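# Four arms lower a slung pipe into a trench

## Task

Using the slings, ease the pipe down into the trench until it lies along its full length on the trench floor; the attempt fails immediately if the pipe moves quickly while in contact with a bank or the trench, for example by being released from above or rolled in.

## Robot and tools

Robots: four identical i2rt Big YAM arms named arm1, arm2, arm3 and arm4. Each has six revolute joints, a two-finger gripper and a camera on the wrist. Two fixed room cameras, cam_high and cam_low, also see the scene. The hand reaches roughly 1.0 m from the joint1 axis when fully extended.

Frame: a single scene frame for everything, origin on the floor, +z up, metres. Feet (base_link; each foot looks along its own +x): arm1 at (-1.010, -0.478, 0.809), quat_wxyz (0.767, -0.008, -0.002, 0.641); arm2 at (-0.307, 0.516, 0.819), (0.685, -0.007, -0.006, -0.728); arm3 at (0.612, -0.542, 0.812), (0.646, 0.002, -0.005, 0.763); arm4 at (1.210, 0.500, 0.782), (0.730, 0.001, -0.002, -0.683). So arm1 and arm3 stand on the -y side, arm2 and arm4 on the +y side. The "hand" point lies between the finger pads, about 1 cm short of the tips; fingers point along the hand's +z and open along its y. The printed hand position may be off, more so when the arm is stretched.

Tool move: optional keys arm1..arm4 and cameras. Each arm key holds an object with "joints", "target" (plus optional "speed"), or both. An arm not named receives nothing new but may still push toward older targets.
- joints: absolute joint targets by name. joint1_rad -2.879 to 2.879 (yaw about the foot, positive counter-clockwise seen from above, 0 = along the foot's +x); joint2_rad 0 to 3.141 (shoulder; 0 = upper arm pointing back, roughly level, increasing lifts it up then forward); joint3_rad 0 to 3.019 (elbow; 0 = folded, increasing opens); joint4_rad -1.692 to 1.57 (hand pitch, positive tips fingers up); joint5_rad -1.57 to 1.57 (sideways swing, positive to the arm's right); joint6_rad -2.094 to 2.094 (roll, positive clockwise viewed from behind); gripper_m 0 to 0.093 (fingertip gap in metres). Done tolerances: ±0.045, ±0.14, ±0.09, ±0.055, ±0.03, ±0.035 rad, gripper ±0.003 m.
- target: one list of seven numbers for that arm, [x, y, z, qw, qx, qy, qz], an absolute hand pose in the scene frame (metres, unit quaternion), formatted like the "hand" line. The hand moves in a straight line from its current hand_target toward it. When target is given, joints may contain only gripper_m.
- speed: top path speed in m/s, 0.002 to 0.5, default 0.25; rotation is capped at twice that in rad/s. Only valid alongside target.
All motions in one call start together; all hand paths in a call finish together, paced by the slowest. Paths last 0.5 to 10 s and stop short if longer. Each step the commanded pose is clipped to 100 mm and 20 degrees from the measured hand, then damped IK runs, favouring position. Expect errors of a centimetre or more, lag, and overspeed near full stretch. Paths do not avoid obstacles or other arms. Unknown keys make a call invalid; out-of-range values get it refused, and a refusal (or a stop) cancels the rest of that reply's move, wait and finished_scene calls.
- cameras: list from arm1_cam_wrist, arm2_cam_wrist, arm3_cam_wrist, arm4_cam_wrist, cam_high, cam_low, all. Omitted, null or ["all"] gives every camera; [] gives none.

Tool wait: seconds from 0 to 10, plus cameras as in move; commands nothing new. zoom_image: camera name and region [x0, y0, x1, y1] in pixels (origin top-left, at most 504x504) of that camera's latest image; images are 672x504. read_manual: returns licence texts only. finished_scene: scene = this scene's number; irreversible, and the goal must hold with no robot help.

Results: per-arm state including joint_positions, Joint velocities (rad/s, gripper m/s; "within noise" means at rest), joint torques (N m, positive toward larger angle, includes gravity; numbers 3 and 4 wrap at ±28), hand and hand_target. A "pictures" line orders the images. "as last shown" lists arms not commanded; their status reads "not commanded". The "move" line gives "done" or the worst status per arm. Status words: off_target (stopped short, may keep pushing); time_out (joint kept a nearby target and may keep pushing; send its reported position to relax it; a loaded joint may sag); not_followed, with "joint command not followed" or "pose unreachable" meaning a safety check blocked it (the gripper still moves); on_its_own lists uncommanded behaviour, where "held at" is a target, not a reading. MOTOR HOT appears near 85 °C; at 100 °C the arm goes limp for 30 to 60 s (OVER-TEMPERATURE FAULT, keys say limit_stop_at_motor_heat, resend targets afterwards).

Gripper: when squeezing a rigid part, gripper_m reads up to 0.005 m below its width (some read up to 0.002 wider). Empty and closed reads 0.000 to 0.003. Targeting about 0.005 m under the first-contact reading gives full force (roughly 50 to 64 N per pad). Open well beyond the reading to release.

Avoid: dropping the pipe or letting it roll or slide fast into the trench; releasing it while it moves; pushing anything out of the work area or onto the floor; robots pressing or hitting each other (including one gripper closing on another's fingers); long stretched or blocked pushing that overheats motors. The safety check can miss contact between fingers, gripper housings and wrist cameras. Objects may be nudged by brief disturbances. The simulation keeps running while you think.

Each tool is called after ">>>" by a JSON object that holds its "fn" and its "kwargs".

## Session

>>> {"fn": "move", "kwargs": {}}

Scene clock: 0.00 s.
Joint torques (N m): no reading
Heat: arm1: hottest joint2_rad 30 °C; arm2: hottest joint3_rad 30 °C; arm3: hottest joint2_rad 29 °C; arm4: hottest joint5_rad 30 °C.
Joint velocities: within noise
arm1.joint_positions: joint1_rad=+0.181 joint2_rad=+0.602 joint3_rad=+1.316 joint4_rad=-1.375 joint5_rad=-0.192 joint6_rad=-0.163 gripper_m=+0.09396
arm1.joint_status: not commanded
arm1.hand: x=-1.0501 y=-0.2454 z=+1.3080 quat_wxyz=(-0.278, +0.713, -0.545, -0.341) (m; scene frame)
arm1.hand_target: x=-1.0502 y=-0.2475 z=+1.3183 quat_wxyz=(-0.286, +0.710, -0.541, -0.348) (m; scene frame)
arm1.hand_status: not commanded
arm2.joint_positions: joint1_rad=-0.039 joint2_rad=+0.499 joint3_rad=+1.459 joint4_rad=-1.321 joint5_rad=-0.112 joint6_rad=+0.052 gripper_m=+0.09396
arm2.joint_status: not commanded
arm2.hand: x=-0.3042 y=+0.3551 z=+1.4198 quat_wxyz=(-0.429, -0.599, -0.556, +0.384) (m; scene frame)
arm2.hand_target: x=-0.3038 y=+0.3587 z=+1.4302 quat_wxyz=(-0.436, -0.593, -0.552, +0.392) (m; scene frame)
arm2.hand_status: not commanded
arm3.joint_positions: joint1_rad=+0.407 joint2_rad=+0.468 joint3_rad=+1.336 joint4_rad=-1.245 joint5_rad=-0.228 joint6_rad=-0.247 gripper_m=+0.09396
arm3.joint_status: not commanded
arm3.hand: x=+0.4772 y=-0.4122 z=+1.3771 quat_wxyz=(-0.254, +0.787, -0.239, -0.508) (m; scene frame)
arm3.hand_target: x=+0.4794 y=-0.4157 z=+1.3869 quat_wxyz=(-0.260, +0.782, -0.236, -0.516) (m; scene frame)
arm3.hand_status: not commanded
arm4.joint_positions: joint1_rad=+0.227 joint2_rad=+0.629 joint3_rad=+1.327 joint4_rad=-1.242 joint5_rad=-0.022 joint6_rad=+0.203 gripper_m=+0.09396
arm4.joint_status: not commanded
arm4.hand: x=+1.2851 y=+0.2546 z=+1.3092 quat_wxyz=(-0.429, -0.584, -0.645, +0.243) (m; scene frame)
arm4.hand_target: x=+1.2844 y=+0.2567 z=+1.3242 quat_wxyz=(-0.441, -0.578, -0.639, +0.250) (m; scene frame)
arm4.hand_status: not commanded
pictures: arm1_cam_wrist, arm2_cam_wrist, arm3_cam_wrist, arm4_cam_wrist, cam_high, cam_low

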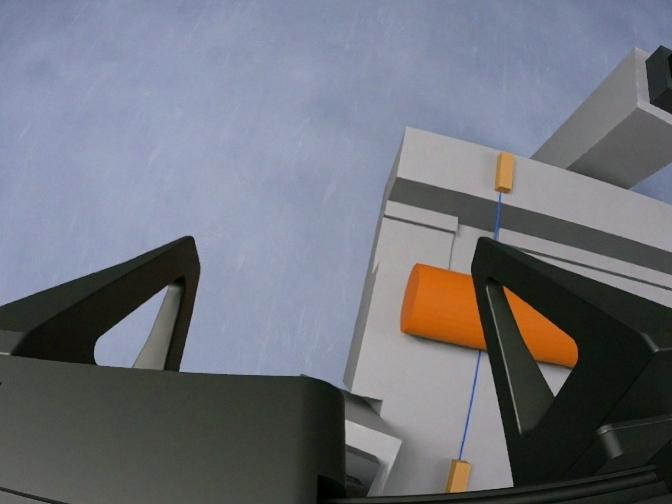

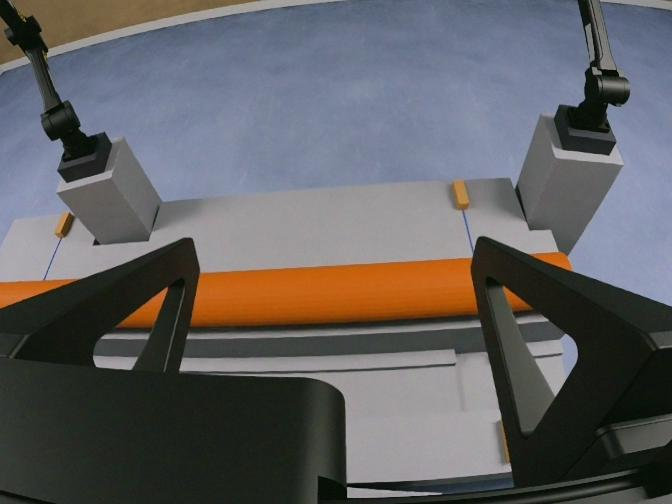

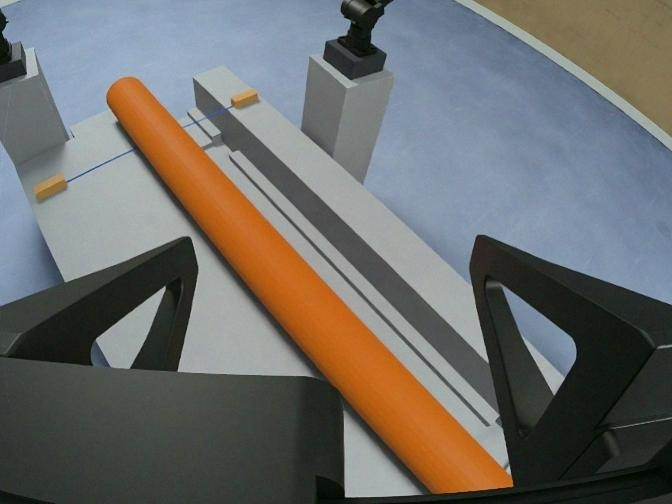

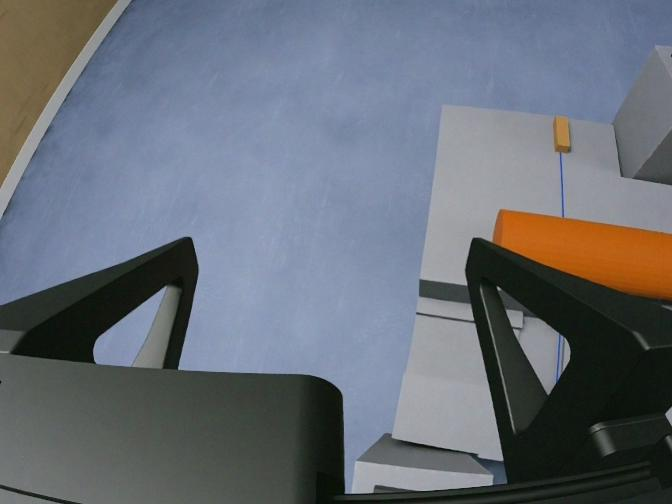

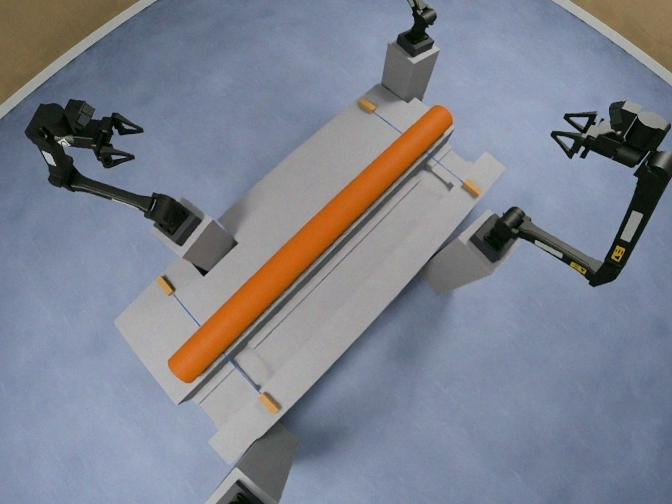

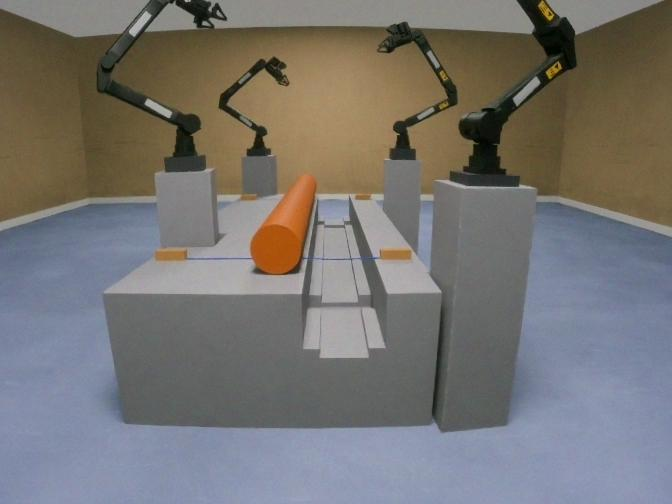

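>>> {"fn": "move", "kwargs": {"arm1": {"joints": {"joint1_rad": -1.618, "joint2_rad": 1.9, "joint3_rad": 0.6, "joint4_rad": -0.3, "joint5_rad": -0.51, "joint6_rad": -1.83}}, "arm2": {"joints": {"joint1_rad": -1.25, "joint2_rad": 2.05, "joint3_rad": 0.8, "joint4_rad": -0.13, "joint5_rad": -0.5, "joint6_rad": -1.28}}, "arm3": {"joints": {"joint1_rad": -1.95, "joint2_rad": 1.95, "joint3_rad": 0.55, "joint4_rad": -0.2, "joint5_rad": -0.5, "joint6_rad": -1.83}}, "arm4": {"joints": {"joint1_rad": -1.25, "joint2_rad": 1.85, "joint3_rad": 0.54, "joint4_rad": 0.05, "joint5_rad": -0.481, "joint6_rad": -1.13}}, "cameras": []}}

>>> {"fn": "move", "kwargs": {"arm1": {"target": [-0.650, -0.505, 0.545, 0.183, -0.683, 0.683, 0.183], "speed": 0.2}, "arm2": {"target": [-0.690, 0.298, 0.55, 0.183, 0.683, 0.683, -0.183], "speed": 0.2}, "arm3": {"target": [0.925, -0.522, 0.55, 0.183, -0.683, 0.683, 0.183], "speed": 0.2}, "arm4": {"target": [0.910, 0.300, 0.555, 0.183, 0.683, 0.683, -0.183], "speed": 0.2}}}

Scene clock: 10.40 s.
Joint torques (N m): arm1=[-0.26 -10.93 2.26 0.94 -0.52 -0.12] | arm2=[-0.62 -15.79 3.75 0.49 -0.61 0.06] | arm3=[1.26 -13.22 1.32 0.2 -0.68 -0.06] | arm4=[0.38 -10.7 2.43 1.32 -0.34 0]
Heat: arm1: hottest joint2_rad 30 °C; arm2: hottest joint3_rad 31 °C; arm3: hottest joint2_rad 29 °C; arm4: hottest joint3_rad 31 °C.
move: arm1 done; arm2 done; arm3 done; arm4 done
Joint velocities: within noise
arm1.joint_positions: joint1_rad=-1.620 joint2_rad=+1.885 joint3_rad=+0.605 joint4_rad=-0.312 joint5_rad=-0.508 joint6_rad=-1.820 gripper_m=+0.09397
arm1.joint_status: all done
arm1.hand: x=-0.6896 y=-0.4676 z=+0.6929 quat_wxyz=(-0.211, +0.692, -0.678, -0.132) (m; scene frame)
arm1.hand_target: x=-0.6936 y=-0.4659 z=+0.6880 quat_wxyz=(-0.210, +0.695, -0.674, -0.135) (m; scene frame)
arm1.hand_status: not commanded
arm2.joint_positions: joint1_rad=-1.249 joint2_rad=+2.062 joint3_rad=+0.800 joint4_rad=-0.147 joint5_rad=-0.498 joint6_rad=-1.273 gripper_m=+0.09396
arm2.joint_status: all done
arm2.hand: x=-0.6848 y=+0.3285 z=+0.6696 quat_wxyz=(-0.182, -0.680, -0.683, +0.194) (m; scene frame)
arm2.hand_target: x=-0.6918 y=+0.3267 z=+0.6752 quat_wxyz=(-0.175, -0.675, -0.687, +0.207) (m; scene frame)
arm2.hand_status: not commanded
arm3.joint_positions: joint1_rad=-1.951 joint2_rad=+1.945 joint3_rad=+0.552 joint4_rad=-0.207 joint5_rad=-0.498 joint6_rad=-1.823 gripper_m=+0.09397
arm3.joint_status: all done
arm3.hand: x=+0.9080 y=-0.5219 z=+0.6703 quat_wxyz=(-0.207, +0.695, -0.674, -0.143) (m; scene frame)
arm3.hand_target: x=+0.9068 y=-0.5212 z=+0.6690 quat_wxyz=(-0.208, +0.697, -0.671, -0.143) (m; scene frame)
arm3.hand_status: not commanded
arm4.joint_positions: joint1_rad=-1.250 joint2_rad=+1.852 joint3_rad=+0.542 joint4_rad=+0.032 joint5_rad=-0.478 joint6_rad=-1.116 gripper_m=+0.09397
arm4.joint_status: all done
arm4.hand: x=+0.9102 y=+0.2923 z=+0.6705 quat_wxyz=(-0.171, -0.679, -0.681, +0.215) (m; scene frame)
arm4.hand_target: x=+0.9074 y=+0.2908 z=+0.6722 quat_wxyz=(-0.167, -0.672, -0.686, +0.225) (m; scene frame)
arm4.hand_status: not commanded
pictures: none
No camera images: "cameras" was empty.

Scene clock: 11.83 s.
Joint torques (N m): arm1=[-0.15 -15.09 1.43 -0.34 -0.34 -0.12] | arm2=[0.32 -16.97 2.69 0.47 -0.44 0.18] | arm3=[1.85 -16.56 -0.21 0.08 -0.72 0.09] | arm4=[-0.56 -13.1 0.58 1.11 -0.36 -0.02]
Heat: arm1: hottest joint2_rad 30 °C; arm2: hottest joint3_rad 31 °C; arm3: hottest joint2_rad 29 °C; arm4: hottest joint3_rad 31 °C.
move: arm1 done; arm2 off_target; arm3 done; arm4 done
Joint velocities: within noise
arm1.joint_positions: joint1_rad=-1.687 joint2_rad=+2.393 joint3_rad=+0.941 joint4_rad=-0.277 joint5_rad=-0.505 joint6_rad=-1.905 gripper_m=+0.09397
arm1.joint_status: not commanded
arm1.hand: x=-0.6427 y=-0.5044 z=+0.5517 quat_wxyz=(-0.189, +0.685, -0.682, -0.173) (m; scene frame)
arm1.hand_target: x=-0.6501 y=-0.5048 z=+0.5453 quat_wxyz=(-0.183, +0.683, -0.683, -0.183) (m; scene frame)
arm1.hand_status: done (0.010 m and 1.3 deg from the pose sent, 0.158 m and 6.8 deg at the start)
arm2.joint_positions: joint1_rad=-1.193 joint2_rad=+2.424 joint3_rad=+0.945 joint4_rad=+0.053 joint5_rad=-0.479 joint6_rad=-1.207 gripper_m=+0.09396
arm2.joint_status: not commanded
arm2.hand: x=-0.6816 y=+0.3058 z=+0.5474 quat_wxyz=(-0.189, -0.687, -0.680, +0.172) (m; scene frame)
arm2.hand_target: x=-0.6899 y=+0.2980 z=+0.5502 quat_wxyz=(-0.183, -0.683, -0.683, +0.183) (m; scene frame)
arm2.hand_status: off_target (0.012 m and 1.5 deg from the pose sent, 0.123 m and 1.3 deg at the start)
arm3.joint_positions: joint1_rad=-1.951 joint2_rad=+2.374 joint3_rad=+0.772 joint4_rad=-0.088 joint5_rad=-0.498 joint6_rad=-1.817 gripper_m=+0.09397
arm3.joint_status: not commanded
arm3.hand: x=+0.9263 y=-0.5247 z=+0.5525 quat_wxyz=(-0.183, +0.684, -0.683, -0.181) (m; scene frame)
arm3.hand_target: x=+0.9248 y=-0.5221 z=+0.5501 quat_wxyz=(-0.183, +0.683, -0.683, -0.183) (m; scene frame)
arm3.hand_status: done (0.004 m and 0.3 deg from the pose sent, 0.121 m and 5.6 deg at the start)
arm4.joint_positions: joint1_rad=-1.262 joint2_rad=+2.272 joint3_rad=+0.662 joint4_rad=+0.219 joint5_rad=-0.480 joint6_rad=-1.144 gripper_m=+0.09397
arm4.joint_status: not commanded
arm4.hand: x=+0.9201 y=+0.3002 z=+0.5525 quat_wxyz=(-0.189, -0.687, -0.681, +0.168) (m; scene frame)
arm4.hand_target: x=+0.9101 y=+0.3000 z=+0.5551 quat_wxyz=(-0.183, -0.683, -0.683, +0.183) (m; scene frame)
arm4.hand_status: done (0.010 m and 1.9 deg from the pose sent, 0.116 m and 4.0 deg at the start)
pictures: arm1_cam_wrist, arm2_cam_wrist, arm3_cam_wrist, arm4_cam_wrist, cam_high, cam_low

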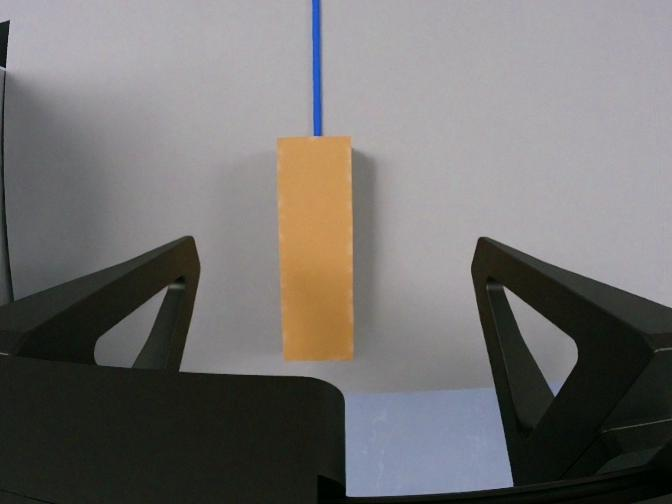

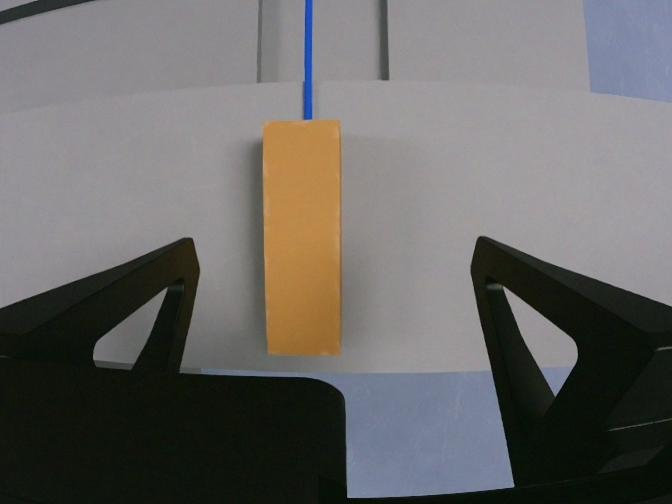

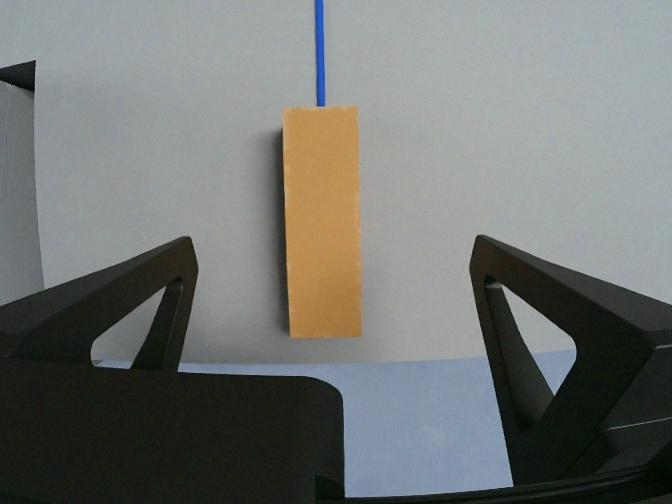

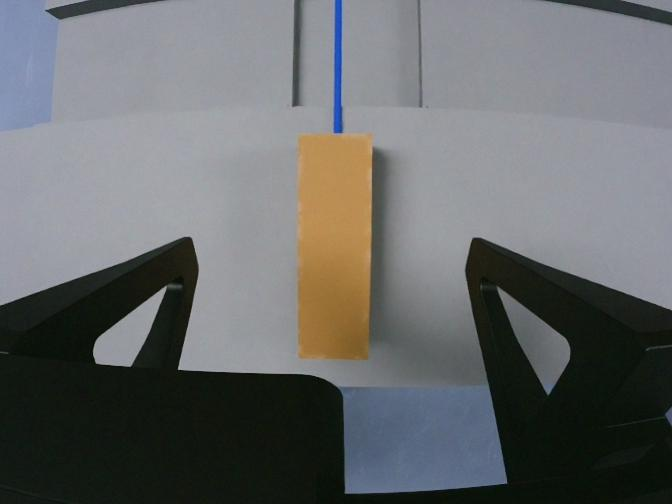

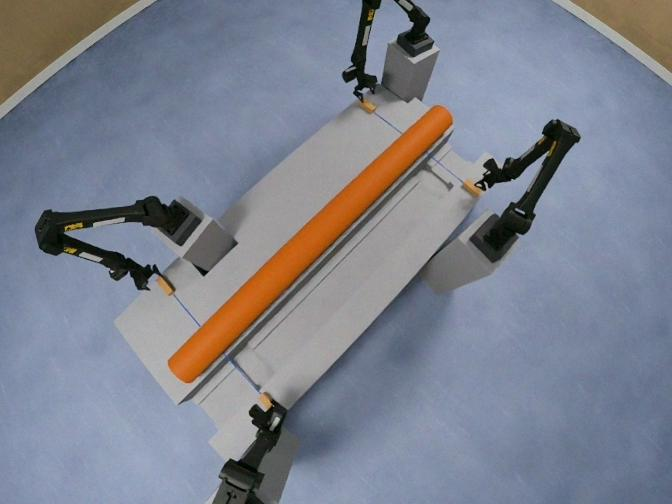

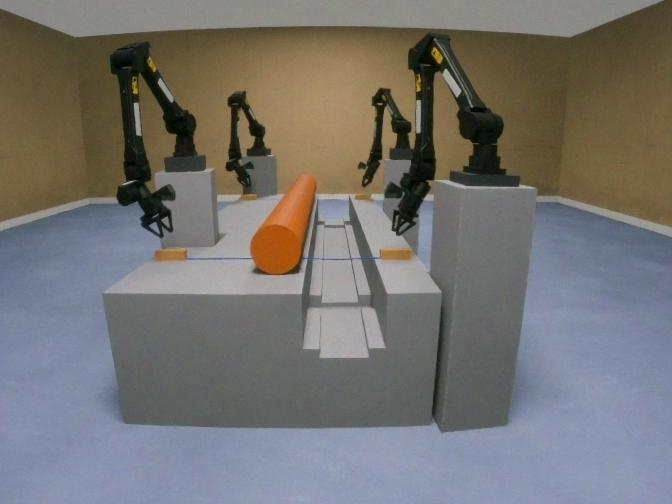

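>>> {"fn": "move", "kwargs": {"arm1": {"target": [-0.655, -0.4945, 0.459, 0.183, -0.683, 0.683, 0.183], "speed": 0.12}, "arm2": {"target": [-0.673, 0.284, 0.466, 0.183, 0.683, 0.683, -0.183], "speed": 0.12}, "arm3": {"target": [0.920, -0.499, 0.463, 0.183, -0.683, 0.683, 0.183], "speed": 0.12}, "arm4": {"target": [0.9125, 0.290, 0.467, 0.183, 0.683, 0.683, -0.183], "speed": 0.12}, "cameras": []}}

>>> {"fn": "move", "kwargs": {"arm1": {"joints": {"gripper_m": 0.02}}, "arm2": {"joints": {"gripper_m": 0.02}}, "arm3": {"joints": {"gripper_m": 0.02}}, "arm4": {"joints": {"gripper_m": 0.02}}, "cameras": ["arm1_cam_wrist", "arm2_cam_wrist", "arm3_cam_wrist", "arm4_cam_wrist", "cam_low"]}}

Scene clock: 24.23 s.
Joint torques (N m): arm1=[0.91 -14.97 0.27 0.77 -0.56 0.1] | arm2=[0.44 -17.03 1.11 0.53 -0.43 0.19] | arm3=[1.85 -16.79 -1.21 0.2 -0.72 0.09] | arm4=[1.03 -13.98 -0.51 1.18 -0.22 0.3]
Heat: arm1: hottest joint2_rad 31 °C; arm2: hottest joint3_rad 31 °C; arm3: hottest joint2_rad 30 °C; arm4: hottest joint3_rad 31 °C.
move: arm1 off_target; arm2 done; arm3 done; arm4 done
Joint velocities: within noise
arm1.joint_positions: joint1_rad=-1.677 joint2_rad=+2.628 joint3_rad=+1.053 joint4_rad=-0.161 joint5_rad=-0.505 joint6_rad=-1.899 gripper_m=+0.09397
arm1.joint_status: not commanded
arm1.hand: x=-0.6498 y=-0.4993 z=+0.4681 quat_wxyz=(-0.186, +0.685, -0.682, -0.178) (m; scene frame)
arm1.hand_target: x=-0.6552 y=-0.4946 z=+0.4592 quat_wxyz=(-0.183, +0.683, -0.683, -0.183) (m; scene frame)
arm1.hand_status: off_target (0.011 m and 0.7 deg from the pose sent, 0.094 m and 1.3 deg at the start)
arm2.joint_positions: joint1_rad=-1.149 joint2_rad=+2.657 joint3_rad=+1.051 joint4_rad=+0.208 joint5_rad=-0.471 joint6_rad=-1.158 gripper_m=+0.09396
arm2.joint_status: not commanded
arm2.hand: x=-0.6680 y=+0.2912 z=+0.4652 quat_wxyz=(-0.187, -0.687, -0.680, +0.174) (m; scene frame)
arm2.hand_target: x=-0.6729 y=+0.2840 z=+0.4662 quat_wxyz=(-0.183, -0.683, -0.683, +0.183) (m; scene frame)
arm2.hand_status: done (0.009 m and 1.2 deg from the pose sent, 0.085 m and 1.5 deg at the start)
arm3.joint_positions: joint1_rad=-1.886 joint2_rad=+2.639 joint3_rad=+0.892 joint4_rad=+0.096 joint5_rad=-0.505 joint6_rad=-1.742 gripper_m=+0.09397
arm3.joint_status: not commanded
arm3.hand: x=+0.9230 y=-0.5024 z=+0.4669 quat_wxyz=(-0.184, +0.683, -0.683, -0.180) (m; scene frame)
arm3.hand_target: x=+0.9200 y=-0.4991 z=+0.4631 quat_wxyz=(-0.183, +0.683, -0.683, -0.183) (m; scene frame)
arm3.hand_status: done (0.006 m and 0.3 deg from the pose sent, 0.093 m and 0.3 deg at the start)
arm4.joint_positions: joint1_rad=-1.253 joint2_rad=+2.558 joint3_rad=+0.800 joint4_rad=+0.385 joint5_rad=-0.478 joint6_rad=-1.139 gripper_m=+0.09397
arm4.joint_status: not commanded
arm4.hand: x=+0.9171 y=+0.2957 z=+0.4662 quat_wxyz=(-0.186, -0.684, -0.683, +0.175) (m; scene frame)
arm4.hand_target: x=+0.9126 y=+0.2900 z=+0.4671 quat_wxyz=(-0.183, -0.683, -0.683, +0.183) (m; scene frame)
arm4.hand_status: done (0.007 m and 1.0 deg from the pose sent, 0.086 m and 1.9 deg at the start)
pictures: none
No camera images: "cameras" was empty.

Scene clock: 24.90 s.
Joint torques (N m): arm1=[0.62 -14.74 0.34 0.51 -0.47 0.08] | arm2=[0.38 -17.14 1.13 0.5 -0.41 0.21] | arm3=[2.02 -16.91 -1.18 0.17 -0.69 0.09] | arm4=[1.03 -13.98 -0.53 1.17 -0.22 0.31]
Heat: arm1: hottest joint2_rad 31 °C; arm2: hottest joint3_rad 31 °C; arm3: hottest joint2_rad 30 °C; arm4: hottest joint3_rad 31 °C.
move: arm1 off_target; arm2 off_target; arm3 off_target; arm4 off_target
Joint velocities: within noise
arm1.joint_positions: joint1_rad=-1.677 joint2_rad=+2.628 joint3_rad=+1.053 joint4_rad=-0.160 joint5_rad=-0.506 joint6_rad=-1.898 gripper_m=+0.03388
arm1.joint_status: gripper_m off_target (ended at +0.03391, target +0.02000)
arm1.hand: x=-0.6496 y=-0.4991 z=+0.4682 quat_wxyz=(-0.186, +0.684, -0.682, -0.178) (m; scene frame)
arm1.hand_target: x=-0.6553 y=-0.4946 z=+0.4593 quat_wxyz=(-0.183, +0.683, -0.683, -0.183) (m; scene frame)
arm1.hand_status: not commanded
arm2.joint_positions: joint1_rad=-1.149 joint2_rad=+2.657 joint3_rad=+1.051 joint4_rad=+0.209 joint5_rad=-0.472 joint6_rad=-1.157 gripper_m=+0.03436
arm2.joint_status: gripper_m off_target (ended at +0.03439, target +0.02000)
arm2.hand: x=-0.6682 y=+0.2910 z=+0.4653 quat_wxyz=(-0.187, -0.687, -0.680, +0.175) (m; scene frame)
arm2.hand_target: x=-0.6729 y=+0.2840 z=+0.4662 quat_wxyz=(-0.183, -0.683, -0.683, +0.183) (m; scene frame)
arm2.hand_status: not commanded
arm3.joint_positions: joint1_rad=-1.886 joint2_rad=+2.639 joint3_rad=+0.892 joint4_rad=+0.096 joint5_rad=-0.506 joint6_rad=-1.741 gripper_m=+0.03461
arm3.joint_status: gripper_m off_target (ended at +0.03464, target +0.02000)
arm3.hand: x=+0.9232 y=-0.5023 z=+0.4669 quat_wxyz=(-0.184, +0.683, -0.683, -0.180) (m; scene frame)
arm3.hand_target: x=+0.9200 y=-0.4991 z=+0.4631 quat_wxyz=(-0.183, +0.683, -0.683, -0.183) (m; scene frame)
arm3.hand_status: not commanded
arm4.joint_positions: joint1_rad=-1.253 joint2_rad=+2.558 joint3_rad=+0.800 joint4_rad=+0.385 joint5_rad=-0.477 joint6_rad=-1.138 gripper_m=+0.03470
arm4.joint_status: gripper_m off_target (ended at +0.03473, target +0.02000)
arm4.hand: x=+0.9171 y=+0.2956 z=+0.4662 quat_wxyz=(-0.186, -0.684, -0.683, +0.175) (m; scene frame)
arm4.hand_target: x=+0.9125 y=+0.2900 z=+0.4671 quat_wxyz=(-0.183, -0.683, -0.683, +0.183) (m; scene frame)
arm4.hand_status: not commanded
pictures: arm1_cam_wrist, arm2_cam_wrist, arm3_cam_wrist, arm4_cam_wrist, cam_low

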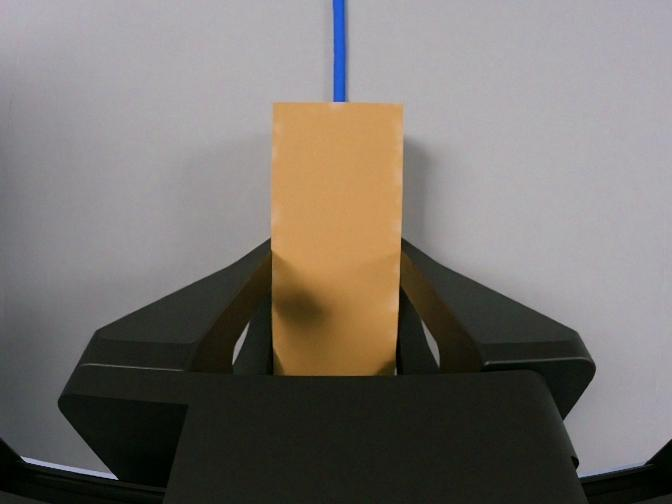

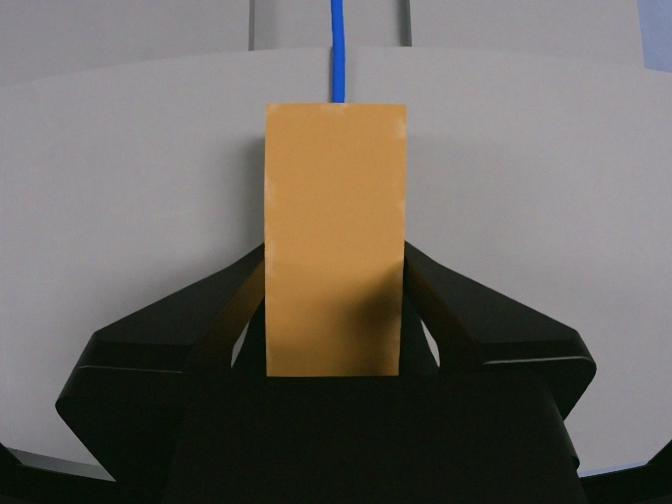

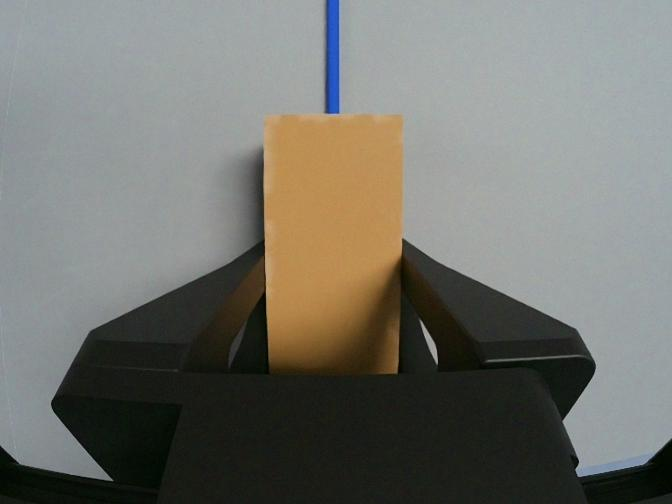

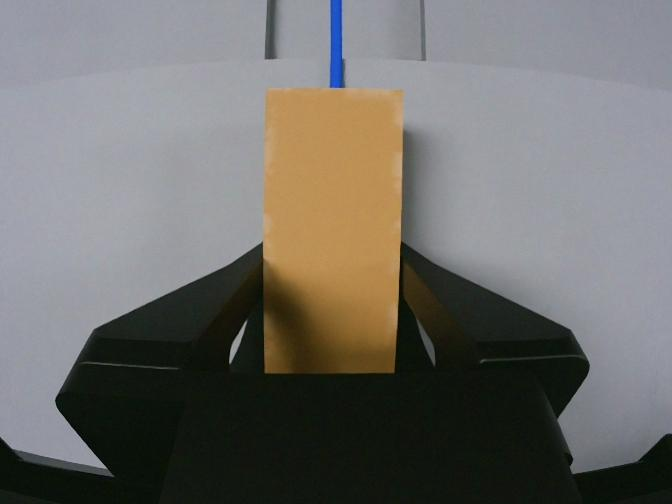

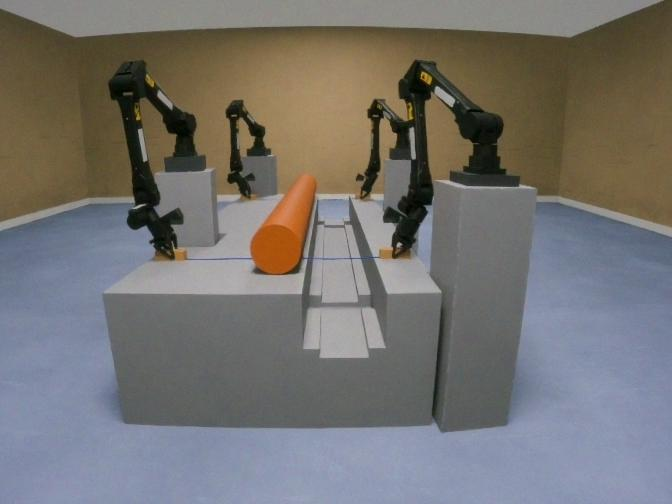

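>>> {"fn": "move", "kwargs": {"arm1": {"target": [-0.652, -0.318, 0.750, 0.183, -0.683, 0.683, 0.183], "speed": 0.2}, "arm2": {"target": [-0.670, 0.088, 0.750, 0.183, 0.683, 0.683, -0.183], "speed": 0.2}, "arm3": {"target": [0.933, -0.312, 0.750, 0.183, -0.683, 0.683, 0.183], "speed": 0.2}, "arm4": {"target": [0.907, 0.085, 0.750, 0.183, 0.683, 0.683, -0.183], "speed": 0.2}, "cameras": ["cam_low", "cam_high"]}}

>>> {"fn": "move", "kwargs": {"arm1": {"target": [-0.635, -0.318, 0.815, 0.2126, -0.6744, 0.6744, 0.2126], "speed": 0.08}, "arm2": {"joints": {"joint1_rad": -0.758, "joint2_rad": 1.90, "joint3_rad": 1.17, "joint4_rad": -0.515, "joint5_rad": -0.39, "joint6_rad": -0.731}}, "arm3": {"target": [0.945, -0.308, 0.815, 0.2126, -0.6744, 0.6744, 0.2126], "speed": 0.08}, "arm4": {"joints": {"joint1_rad": -0.82, "joint2_rad": 1.72, "joint3_rad": 1.025, "joint4_rad": -0.55, "joint5_rad": -0.39, "joint6_rad": -0.665}}, "cameras": ["cam_low", "cam_high"]}}

Scene clock: 53.07 s.
Joint torques (N m): arm1=[-0.21 -13.92 4.88 0.28 -0.58 0.1] | arm2=[-0.09 -18.32 9.63 -0.2 -0.37 0.19] | arm3=[1.26 -15.15 6.09 0.05 -0.56 0.09] | arm4=[0.62 -15.74 8.14 0.47 -0.14 0.32]
Heat: arm1: hottest joint2_rad 32 °C; arm2: hottest joint2_rad 33 °C; arm3: hottest joint2_rad 32 °C; arm4: hottest joint3_rad 30 °C.
move: arm1 done; arm2 off_target; arm3 off_target; arm4 off_target
Joint velocities: within noise
arm1.joint_positions: joint1_rad=-1.187 joint2_rad=+1.788 joint3_rad=+0.734 joint4_rad=-0.418 joint5_rad=-0.521 joint6_rad=-1.346 gripper_m=+0.03388
arm1.joint_status: not commanded
arm1.hand: x=-0.6546 y=-0.3179 z=+0.7437 quat_wxyz=(-0.180, +0.687, -0.680, -0.183) (m; scene frame)
arm1.hand_target: x=-0.6521 y=-0.3179 z=+0.7499 quat_wxyz=(-0.183, +0.683, -0.683, -0.183) (m; scene frame)
arm1.hand_status: done (0.007 m and 0.7 deg from the pose sent, 0.335 m and 0.7 deg at the start)
arm2.joint_positions: joint1_rad=-0.757 joint2_rad=+2.010 joint3_rad=+1.048 joint4_rad=-0.277 joint5_rad=-0.362 joint6_rad=-0.753 gripper_m=+0.03437
arm2.joint_status: not commanded
arm2.hand: x=-0.6597 y=+0.1021 z=+0.7361 quat_wxyz=(-0.183, -0.686, -0.683, +0.169) (m; scene frame)
arm2.hand_target: x=-0.6695 y=+0.0883 z=+0.7503 quat_wxyz=(-0.183, -0.683, -0.683, +0.183) (m; scene frame)
arm2.hand_status: off_target (0.022 m and 1.7 deg from the pose sent, 0.350 m and 1.2 deg at the start)
arm3.joint_positions: joint1_rad=-1.310 joint2_rad=+1.749 joint3_rad=+0.644 joint4_rad=-0.265 joint5_rad=-0.465 joint6_rad=-1.098 gripper_m=+0.03461
arm3.joint_status: not commanded
arm3.hand: x=+0.9198 y=-0.3180 z=+0.7417 quat_wxyz=(-0.172, +0.685, -0.683, -0.187) (m; scene frame)
arm3.hand_target: x=+0.9328 y=-0.3121 z=+0.7502 quat_wxyz=(-0.183, +0.683, -0.683, -0.183) (m; scene frame)
arm3.hand_status: off_target (0.017 m and 1.3 deg from the pose sent, 0.341 m and 0.3 deg at the start)
arm4.joint_positions: joint1_rad=-0.812 joint2_rad=+1.825 joint3_rad=+0.880 joint4_rad=-0.267 joint5_rad=-0.341 joint6_rad=-0.688 gripper_m=+0.03470
arm4.joint_status: not commanded
arm4.hand: x=+0.9193 y=+0.1015 z=+0.7312 quat_wxyz=(-0.181, -0.685, -0.687, +0.163) (m; scene frame)
arm4.hand_target: x=+0.9076 y=+0.0855 z=+0.7504 quat_wxyz=(-0.183, -0.683, -0.683, +0.183) (m; scene frame)
arm4.hand_status: off_target (0.028 m and 2.3 deg from the pose sent, 0.354 m and 0.9 deg at the start)
pictures: cam_high, cam_low

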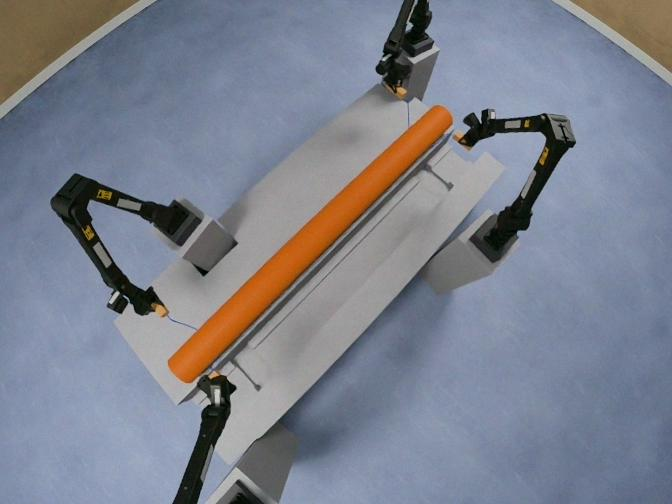

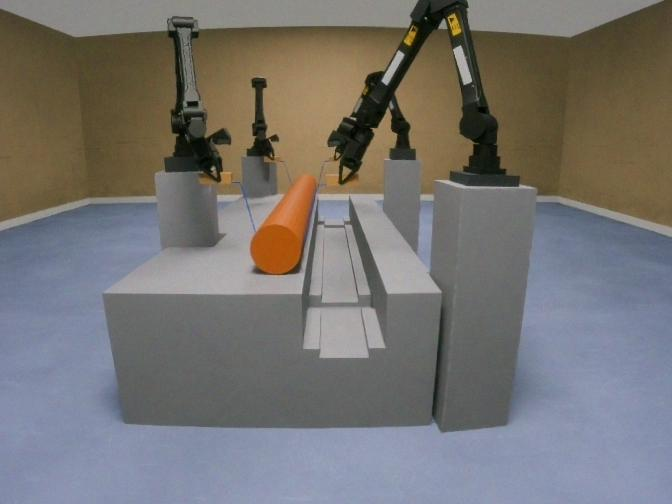

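Scene clock: 54.43 s.
Joint torques (N m): arm1=[-3.25 -18.49 9.5 -0.51 -1.81 -0.16] | arm2=[-0.73 -25.58 13.24 -0.59 -1.43 0.04] | arm3=[-0.85 -21.07 8.7 -0.21 -2.03 -0.11] | arm4=[-0.21 -21.36 10.76 0.17 -1 0.1]
Heat: arm1: hottest joint2_rad 32 °C; arm2: hottest joint2_rad 33 °C; arm3: hottest joint2_rad 32 °C; arm4: hottest joint3_rad 30 °C.
move: arm1 off_target; arm2 done; arm3 off_target; arm4 done
Joint velocities: within noise
arm1.joint_positions: joint1_rad=-1.202 joint2_rad=+1.728 joint3_rad=+0.741 joint4_rad=-0.587 joint5_rad=-0.580 joint6_rad=-1.356 gripper_m=+0.03389
arm1.joint_status: not commanded
arm1.hand: x=-0.6761 y=-0.3186 z=+0.7695 quat_wxyz=(-0.158, +0.671, -0.686, -0.232) (m; scene frame)
arm1.hand_target: x=-0.6375 y=-0.3185 z=+0.8135 quat_wxyz=(-0.212, +0.675, -0.674, -0.211) (m; scene frame)
arm1.hand_status: off_target (0.061 m and 6.8 deg from the pose sent, 0.074 m and 5.3 deg at the start)
arm2.joint_positions: joint1_rad=-0.756 joint2_rad=+1.990 joint3_rad=+1.100 joint4_rad=-0.502 joint5_rad=-0.366 joint6_rad=-0.724 gripper_m=+0.03438
arm2.joint_status: all done
arm2.hand: x=-0.6449 y=+0.1145 z=+0.7483 quat_wxyz=(-0.188, -0.712, -0.671, +0.092) (m; scene frame)
arm2.hand_target: x=-0.6776 y=+0.0811 z=+0.8191 quat_wxyz=(-0.198, -0.691, -0.676, +0.164) (m; scene frame)
arm2.hand_status: not commanded
arm3.joint_positions: joint1_rad=-1.318 joint2_rad=+1.671 joint3_rad=+0.653 joint4_rad=-0.422 joint5_rad=-0.516 joint6_rad=-1.097 gripper_m=+0.03461
arm3.joint_status: not commanded
arm3.hand: x=+0.9042 y=-0.3199 z=+0.7688 quat_wxyz=(-0.149, +0.675, -0.688, -0.221) (m; scene frame)
arm3.hand_target: x=+0.9429 y=-0.3091 z=+0.8136 quat_wxyz=(-0.212, +0.675, -0.674, -0.211) (m; scene frame)
arm3.hand_status: off_target (0.063 m and 7.5 deg from the pose sent, 0.078 m and 5.7 deg at the start)
arm4.joint_positions: joint1_rad=-0.812 joint2_rad=+1.800 joint3_rad=+0.957 joint4_rad=-0.539 joint5_rad=-0.368 joint6_rad=-0.664 gripper_m=+0.03470
arm4.joint_status: all done
arm4.hand: x=+0.9344 y=+0.1116 z=+0.7499 quat_wxyz=(-0.191, -0.708, -0.675, +0.077) (m; scene frame)
arm4.hand_target: x=+0.9055 y=+0.0813 z=+0.8112 quat_wxyz=(-0.205, -0.693, -0.676, +0.143) (m; scene frame)
arm4.hand_status: not commanded
pictures: cam_high, cam_low

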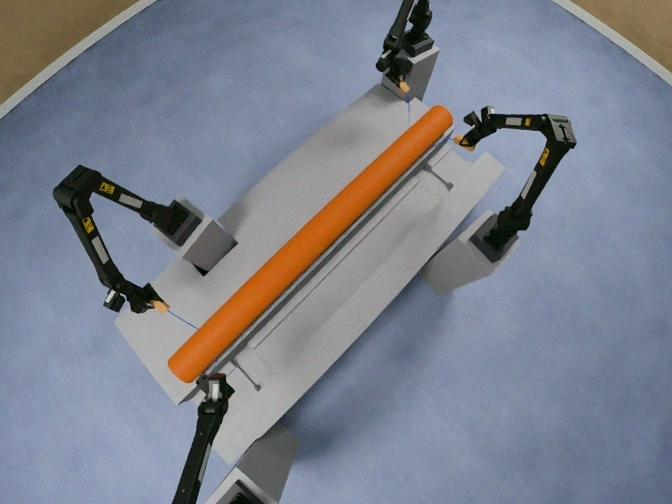

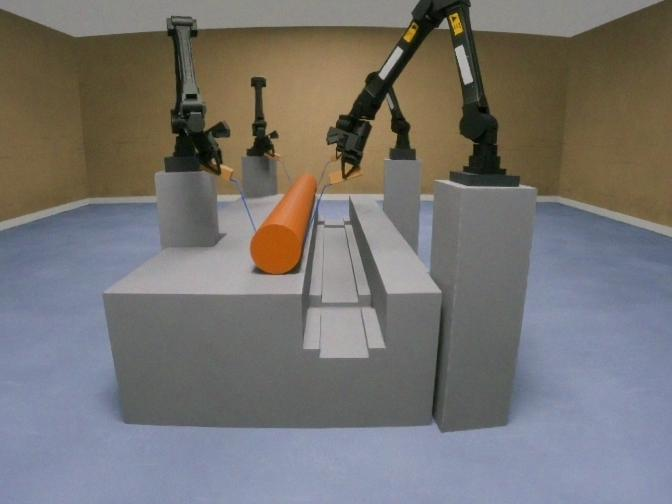

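>>> {"fn": "move", "kwargs": {"arm1": {"target": [-0.622, -0.318, 0.860, 0.2126, -0.6744, 0.6744, 0.2126], "speed": 0.08}, "arm2": {"joints": {"joint1_rad": -0.752, "joint2_rad": 1.80, "joint3_rad": 1.23, "joint4_rad": -0.60, "joint5_rad": -0.41, "joint6_rad": -0.731}}, "arm3": {"target": [0.958, -0.308, 0.860, 0.2126, -0.6744, 0.6744, 0.2126], "speed": 0.08}, "arm4": {"joints": {"joint1_rad": -0.82, "joint2_rad": 1.615, "joint3_rad": 1.09, "joint4_rad": -0.645, "joint5_rad": -0.405, "joint6_rad": -0.665}}, "cameras": ["cam_low"]}}

>>> {"fn": "move", "kwargs": {"arm1": {"target": [-0.618, -0.318, 0.890, 0.2126, -0.6744, 0.6744, 0.2126], "speed": 0.06}, "arm2": {"joints": {"joint1_rad": -0.752, "joint2_rad": 1.74, "joint3_rad": 1.28, "joint4_rad": -0.67, "joint5_rad": -0.425, "joint6_rad": -0.731}}, "arm3": {"target": [0.961, -0.307, 0.890, 0.2126, -0.6744, 0.6744, 0.2126], "speed": 0.06}, "arm4": {"joints": {"joint1_rad": -0.82, "joint2_rad": 1.56, "joint3_rad": 1.14, "joint4_rad": -0.715, "joint5_rad": -0.415, "joint6_rad": -0.665}}, "cameras": ["cam_low", "cam_high"]}}

>>> {"fn": "zoom_image", "kwargs": {"camera": "cam_low", "region": [200, 140, 452, 380]}}

Scene clock: 64.00 s.
Joint torques (N m): arm1=[-3.02 -18.43 11.49 -0.77 -1.68 -0.18] | arm2=[-0.97 -27.99 15.42 -0.51 -1.75 0.03] | arm3=[-1.08 -21.77 10.89 -0.34 -2.09 -0.18] | arm4=[-0.44 -23.47 12.86 0.05 -1.2 0.1]
Heat: arm1: hottest joint2_rad 32 °C; arm2: hottest joint2_rad 33 °C; arm3: hottest joint2_rad 32 °C; arm4: hottest joint3_rad 33 °C.
move: arm1 off_target; arm2 time_out; arm3 off_target; arm4 done
Joint velocities: within noise
arm1.joint_positions: joint1_rad=-1.205 joint2_rad=+1.663 joint3_rad=+0.796 joint4_rad=-0.732 joint5_rad=-0.583 joint6_rad=-1.365 gripper_m=+0.03389
arm1.joint_status: not commanded
arm1.hand: x=-0.6690 y=-0.3175 z=+0.8048 quat_wxyz=(-0.150, +0.671, -0.686, -0.239) (m; scene frame)
arm1.hand_target: x=-0.6258 y=-0.3186 z=+0.8586 quat_wxyz=(-0.212, +0.675, -0.674, -0.211) (m; scene frame)
arm1.hand_status: off_target (0.073 m and 7.9 deg from the pose sent, 0.105 m and 6.8 deg at the start)
arm2.joint_positions: joint1_rad=-0.748 joint2_rad=+1.914 joint3_rad=+1.146 joint4_rad=-0.587 joint5_rad=-0.379 joint6_rad=-0.722 gripper_m=+0.03438
arm2.joint_status: joint5_rad time_out (moved -0.013 of -0.044); the others done
arm2.on_its_own: joint5_rad reads -0.379 and still pushes toward -0.410 since a time_out
arm2.hand: x=-0.6527 y=+0.0986 z=+0.7979 quat_wxyz=(-0.195, -0.704, -0.674, +0.109) (m; scene frame)
arm2.hand_target: x=-0.6860 y=+0.0652 z=+0.8923 quat_wxyz=(-0.207, -0.677, -0.678, +0.199) (m; scene frame)
arm2.hand_status: not commanded
arm3.joint_positions: joint1_rad=-1.327 joint2_rad=+1.602 joint3_rad=+0.705 joint4_rad=-0.579 joint5_rad=-0.516 joint6_rad=-1.105 gripper_m=+0.03461
arm3.joint_status: not commanded
arm3.hand: x=+0.9097 y=-0.3214 z=+0.8011 quat_wxyz=(-0.134, +0.672, -0.692, -0.226) (m; scene frame)
arm3.hand_target: x=+0.9543 y=-0.3096 z=+0.8584 quat_wxyz=(-0.212, +0.676, -0.674, -0.211) (m; scene frame)
arm3.hand_status: off_target (0.077 m and 9.3 deg from the pose sent, 0.106 m and 7.5 deg at the start)
arm4.joint_positions: joint1_rad=-0.812 joint2_rad=+1.720 joint3_rad=+1.005 joint4_rad=-0.630 joint5_rad=-0.378 joint6_rad=-0.662 gripper_m=+0.03470
arm4.joint_status: all done
arm4.hand: x=+0.9258 y=+0.1003 z=+0.7983 quat_wxyz=(-0.197, -0.704, -0.675, +0.094) (m; scene frame)
arm4.hand_target: x=+0.8972 y=+0.0695 z=+0.8825 quat_wxyz=(-0.214, -0.681, -0.677, +0.179) (m; scene frame)
arm4.hand_status: not commanded
pictures: cam_low

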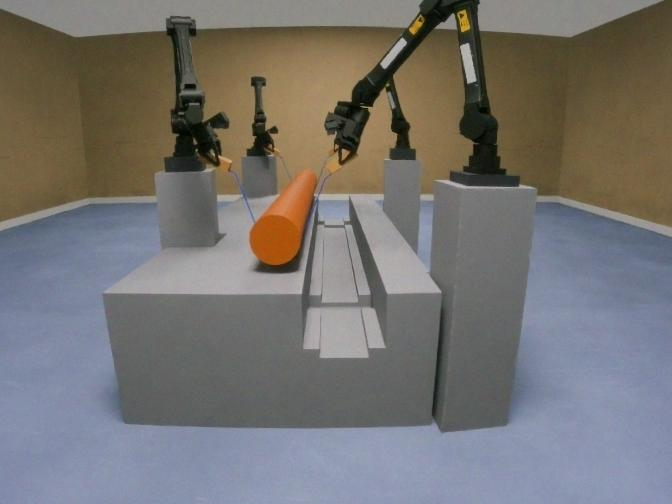

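not run: a stop came earlier in this reply.

Scaled by 2.000.

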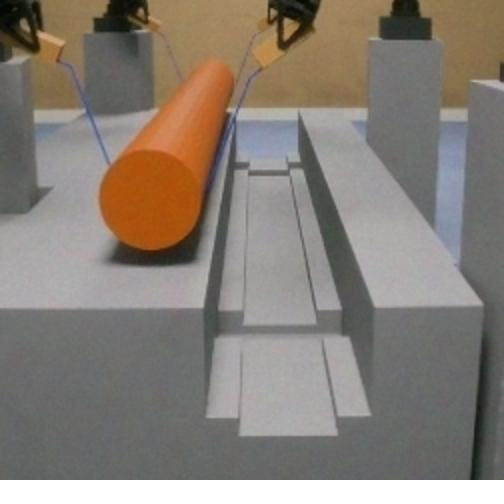

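>>> {"fn": "move", "kwargs": {"arm1": {"target": [-0.616, -0.295, 0.888, 0.2126, -0.6744, 0.6744, 0.2126], "speed": 0.08}, "arm2": {"joints": {"joint1_rad": -0.775, "joint2_rad": 1.735, "joint3_rad": 1.25, "joint4_rad": -0.66, "joint6_rad": -0.745}}, "arm3": {"target": [0.961, -0.285, 0.890, 0.2126, -0.6744, 0.6744, 0.2126], "speed": 0.08}, "arm4": {"joints": {"joint1_rad": -0.84, "joint2_rad": 1.55, "joint3_rad": 1.11, "joint4_rad": -0.71, "joint6_rad": -0.68}}, "cameras": ["cam_low", "cam_high"]}}

Scene clock: 74.90 s.
Joint torques (N m): arm1=[-1.49 -19.31 12.66 -0.64 -1.7 -0.03] | arm2=[-2.78 -27.87 17.5 -0.46 -1.8 -0.08] | arm3=[0.5 -22.42 12.1 -0.24 -2.03 -0.04] | arm4=[-1.32 -23.18 14.31 0.08 -1.16 -0.07]
Heat: arm1: hottest joint3_rad 35 °C; arm2: hottest joint2_rad 36 °C; arm3: hottest joint2_rad 33 °C; arm4: hottest joint3_rad 35 °C.
move: arm1 off_target; arm2 time_out; arm3 off_target; arm4 time_out
Joint velocities: within noise
arm1.joint_positions: joint1_rad=-1.171 joint2_rad=+1.631 joint3_rad=+0.839 joint4_rad=-0.785 joint5_rad=-0.579 joint6_rad=-1.323 gripper_m=+0.03389
arm1.joint_status: not commanded
arm1.hand: x=-0.6610 y=-0.3033 z=+0.8267 quat_wxyz=(-0.148, +0.670, -0.687, -0.237) (m; scene frame)
arm1.hand_target: x=-0.6205 y=-0.2961 z=+0.8868 quat_wxyz=(-0.213, +0.675, -0.674, -0.212) (m; scene frame)
arm1.hand_status: off_target (0.076 m and 8.0 deg from the pose sent, 0.101 m and 7.9 deg at the start)
arm2.joint_positions: joint1_rad=-0.748 joint2_rad=+1.853 joint3_rad=+1.146 joint4_rad=-0.648 joint5_rad=-0.378 joint6_rad=-0.727 gripper_m=+0.03438
arm2.joint_status: joint3_rad time_out (moved +0.001 of +0.104); the others done
arm2.on_its_own: joint3_rad reads +1.146 and still pushes toward +1.250 since a time_out; joint5_rad reads -0.378 and still pushes toward -0.410 since a time_out
arm2.hand: x=-0.6490 y=+0.1027 z=+0.8258 quat_wxyz=(-0.194, -0.703, -0.676, +0.109) (m; scene frame)
arm2.hand_target: x=-0.6947 y=+0.0759 z=+0.9314 quat_wxyz=(-0.203, -0.676, -0.675, +0.214) (m; scene frame)
arm2.hand_status: not commanded
arm3.joint_positions: joint1_rad=-1.295 joint2_rad=+1.570 joint3_rad=+0.755 joint4_rad=-0.646 joint5_rad=-0.506 joint6_rad=-1.060 gripper_m=+0.03461
arm3.joint_status: not commanded
arm3.hand: x=+0.9164 y=-0.3071 z=+0.8233 quat_wxyz=(-0.131, +0.669, -0.696, -0.224) (m; scene frame)
arm3.hand_target: x=+0.9564 y=-0.2872 z=+0.8888 quat_wxyz=(-0.212, +0.676, -0.674, -0.212) (m; scene frame)
arm3.hand_status: off_target (0.083 m and 9.8 deg from the pose sent, 0.109 m and 9.3 deg at the start)
arm4.joint_positions: joint1_rad=-0.816 joint2_rad=+1.657 joint3_rad=+1.011 joint4_rad=-0.696 joint5_rad=-0.379 joint6_rad=-0.662 gripper_m=+0.03470
arm4.joint_status: joint3_rad time_out (moved +0.006 of +0.105); the others done
arm4.on_its_own: joint3_rad reads +1.011 and still pushes toward +1.110 since a time_out
arm4.hand: x=+0.9285 y=+0.1053 z=+0.8262 quat_wxyz=(-0.198, -0.705, -0.675, +0.096) (m; scene frame)
arm4.hand_target: x=+0.8922 y=+0.0797 z=+0.9177 quat_wxyz=(-0.211, -0.680, -0.675, +0.192) (m; scene frame)
arm4.hand_status: not commanded
pictures: cam_high, cam_low

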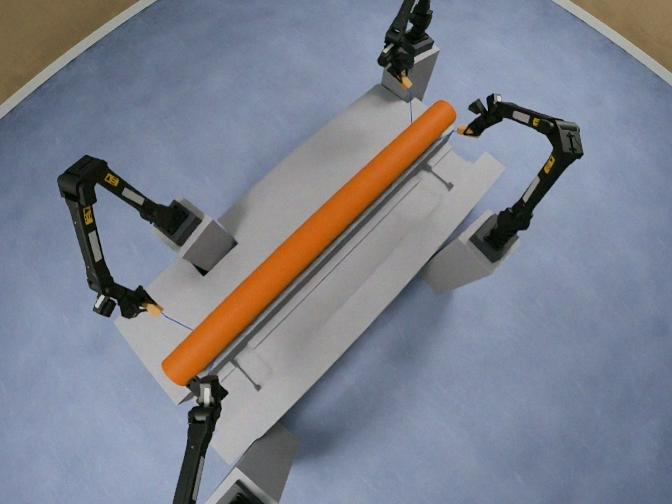

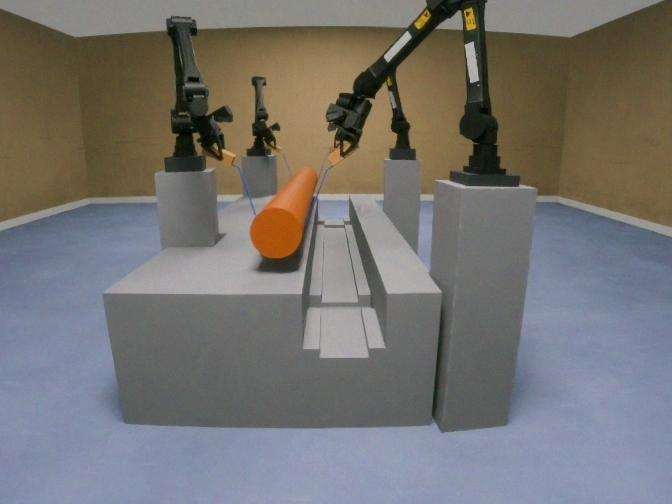

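>>> {"fn": "move", "kwargs": {"arm1": {"target": [-0.616, -0.255, 0.893, 0.2126, -0.6744, 0.6744, 0.2126], "speed": 0.1}, "arm2": {"joints": {"joint1_rad": -0.83, "joint2_rad": 1.69, "joint3_rad": 1.19, "joint4_rad": -0.65, "joint6_rad": -0.80}}, "arm3": {"target": [0.961, -0.245, 0.895, 0.2126, -0.6744, 0.6744, 0.2126], "speed": 0.1}, "arm4": {"joints": {"joint1_rad": -0.90, "joint2_rad": 1.51, "joint3_rad": 1.06, "joint4_rad": -0.70, "joint6_rad": -0.745}}, "cameras": ["cam_high", "cam_low"]}}

Scene clock: 98.03 s.
Joint torques (N m): arm1=[-0.91 -20.13 13.09 0.49 -1.8 0.03] | arm2=[-2.32 -28.81 12.93 0.02 -1.77 -0.03] | arm3=[0.21 -21.36 13.41 0.91 -2.27 -0.03] | arm4=[-1.08 -23.3 10.69 0.58 -1 -0.09]
Heat: arm1: hottest joint3_rad 38 °C; arm2: hottest joint3_rad 41 °C; arm3: hottest joint2_rad 33 °C; arm4: hottest joint3_rad 42 °C.
move: arm1 off_target; arm2 done; arm3 off_target; arm4 done
Joint velocities: within noise
arm1.joint_positions: joint1_rad=-1.074 joint2_rad=+1.630 joint3_rad=+0.852 joint4_rad=-0.772 joint5_rad=-0.561 joint6_rad=-1.212 gripper_m=+0.03389
arm1.joint_status: not commanded
arm1.hand: x=-0.6699 y=-0.2699 z=+0.8286 quat_wxyz=(-0.130, +0.670, -0.691, -0.238) (m; scene frame)
arm1.hand_target: x=-0.6220 y=-0.2574 z=+0.8935 quat_wxyz=(-0.212, +0.675, -0.674, -0.212) (m; scene frame)
arm1.hand_status: off_target (0.085 m and 10.1 deg from the pose sent, 0.093 m and 8.0 deg at the start)
arm2.joint_positions: joint1_rad=-0.803 joint2_rad=+1.820 joint3_rad=+1.141 joint4_rad=-0.650 joint5_rad=-0.379 joint6_rad=-0.785 gripper_m=+0.03438
arm2.joint_status: all done
arm2.on_its_own: joint5_rad reads -0.379 and still pushes toward -0.410 since a time_out
arm2.hand: x=-0.6723 y=+0.1217 z=+0.8408 quat_wxyz=(-0.188, -0.699, -0.677, +0.132) (m; scene frame)
arm2.hand_target: x=-0.7028 y=+0.1105 z=+0.9309 quat_wxyz=(-0.192, -0.677, -0.675, +0.223) (m; scene frame)
arm2.hand_status: not commanded
arm3.joint_positions: joint1_rad=-1.202 joint2_rad=+1.570 joint3_rad=+0.783 joint4_rad=-0.646 joint5_rad=-0.474 joint6_rad=-0.963 gripper_m=+0.03461
arm3.joint_status: not commanded
arm3.hand: x=+0.9083 y=-0.2767 z=+0.8295 quat_wxyz=(-0.120, +0.672, -0.698, -0.217) (m; scene frame)
arm3.hand_target: x=+0.9552 y=-0.2495 z=+0.8966 quat_wxyz=(-0.212, +0.676, -0.673, -0.212) (m; scene frame)
arm3.hand_status: off_target (0.090 m and 11.0 deg from the pose sent, 0.105 m and 9.8 deg at the start)
arm4.joint_positions: joint1_rad=-0.880 joint2_rad=+1.623 joint3_rad=+1.011 joint4_rad=-0.697 joint5_rad=-0.383 joint6_rad=-0.725 gripper_m=+0.03471
arm4.joint_status: all done
arm4.hand: x=+0.9023 y=+0.1224 z=+0.8417 quat_wxyz=(-0.193, -0.702, -0.675, +0.124) (m; scene frame)
arm4.hand_target: x=+0.8799 y=+0.1107 z=+0.9163 quat_wxyz=(-0.198, -0.679, -0.677, +0.205) (m; scene frame)
arm4.hand_status: not commanded
pictures: cam_high, cam_low

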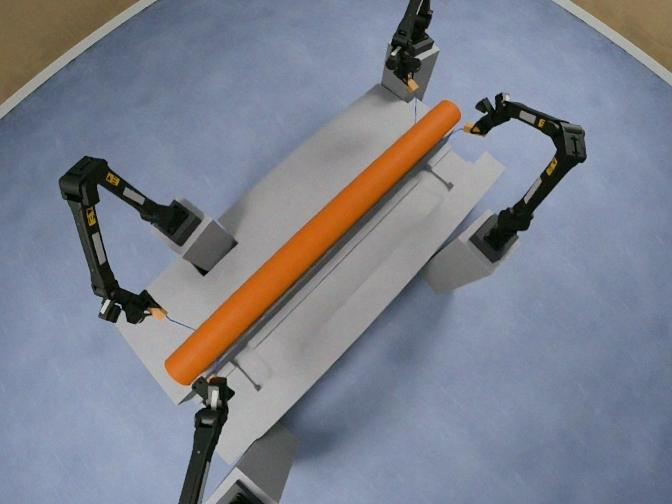

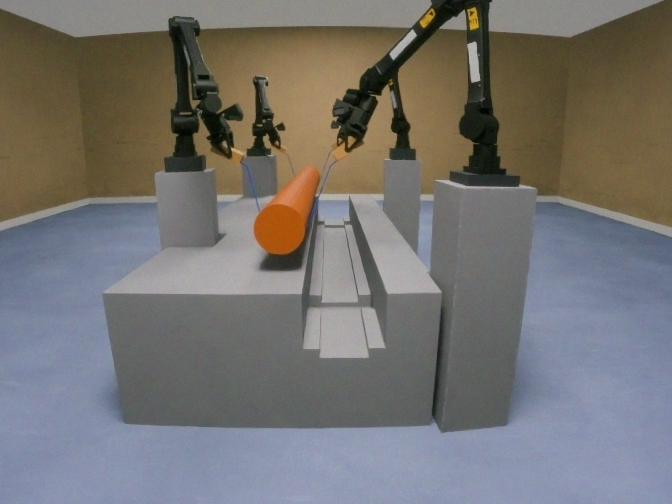

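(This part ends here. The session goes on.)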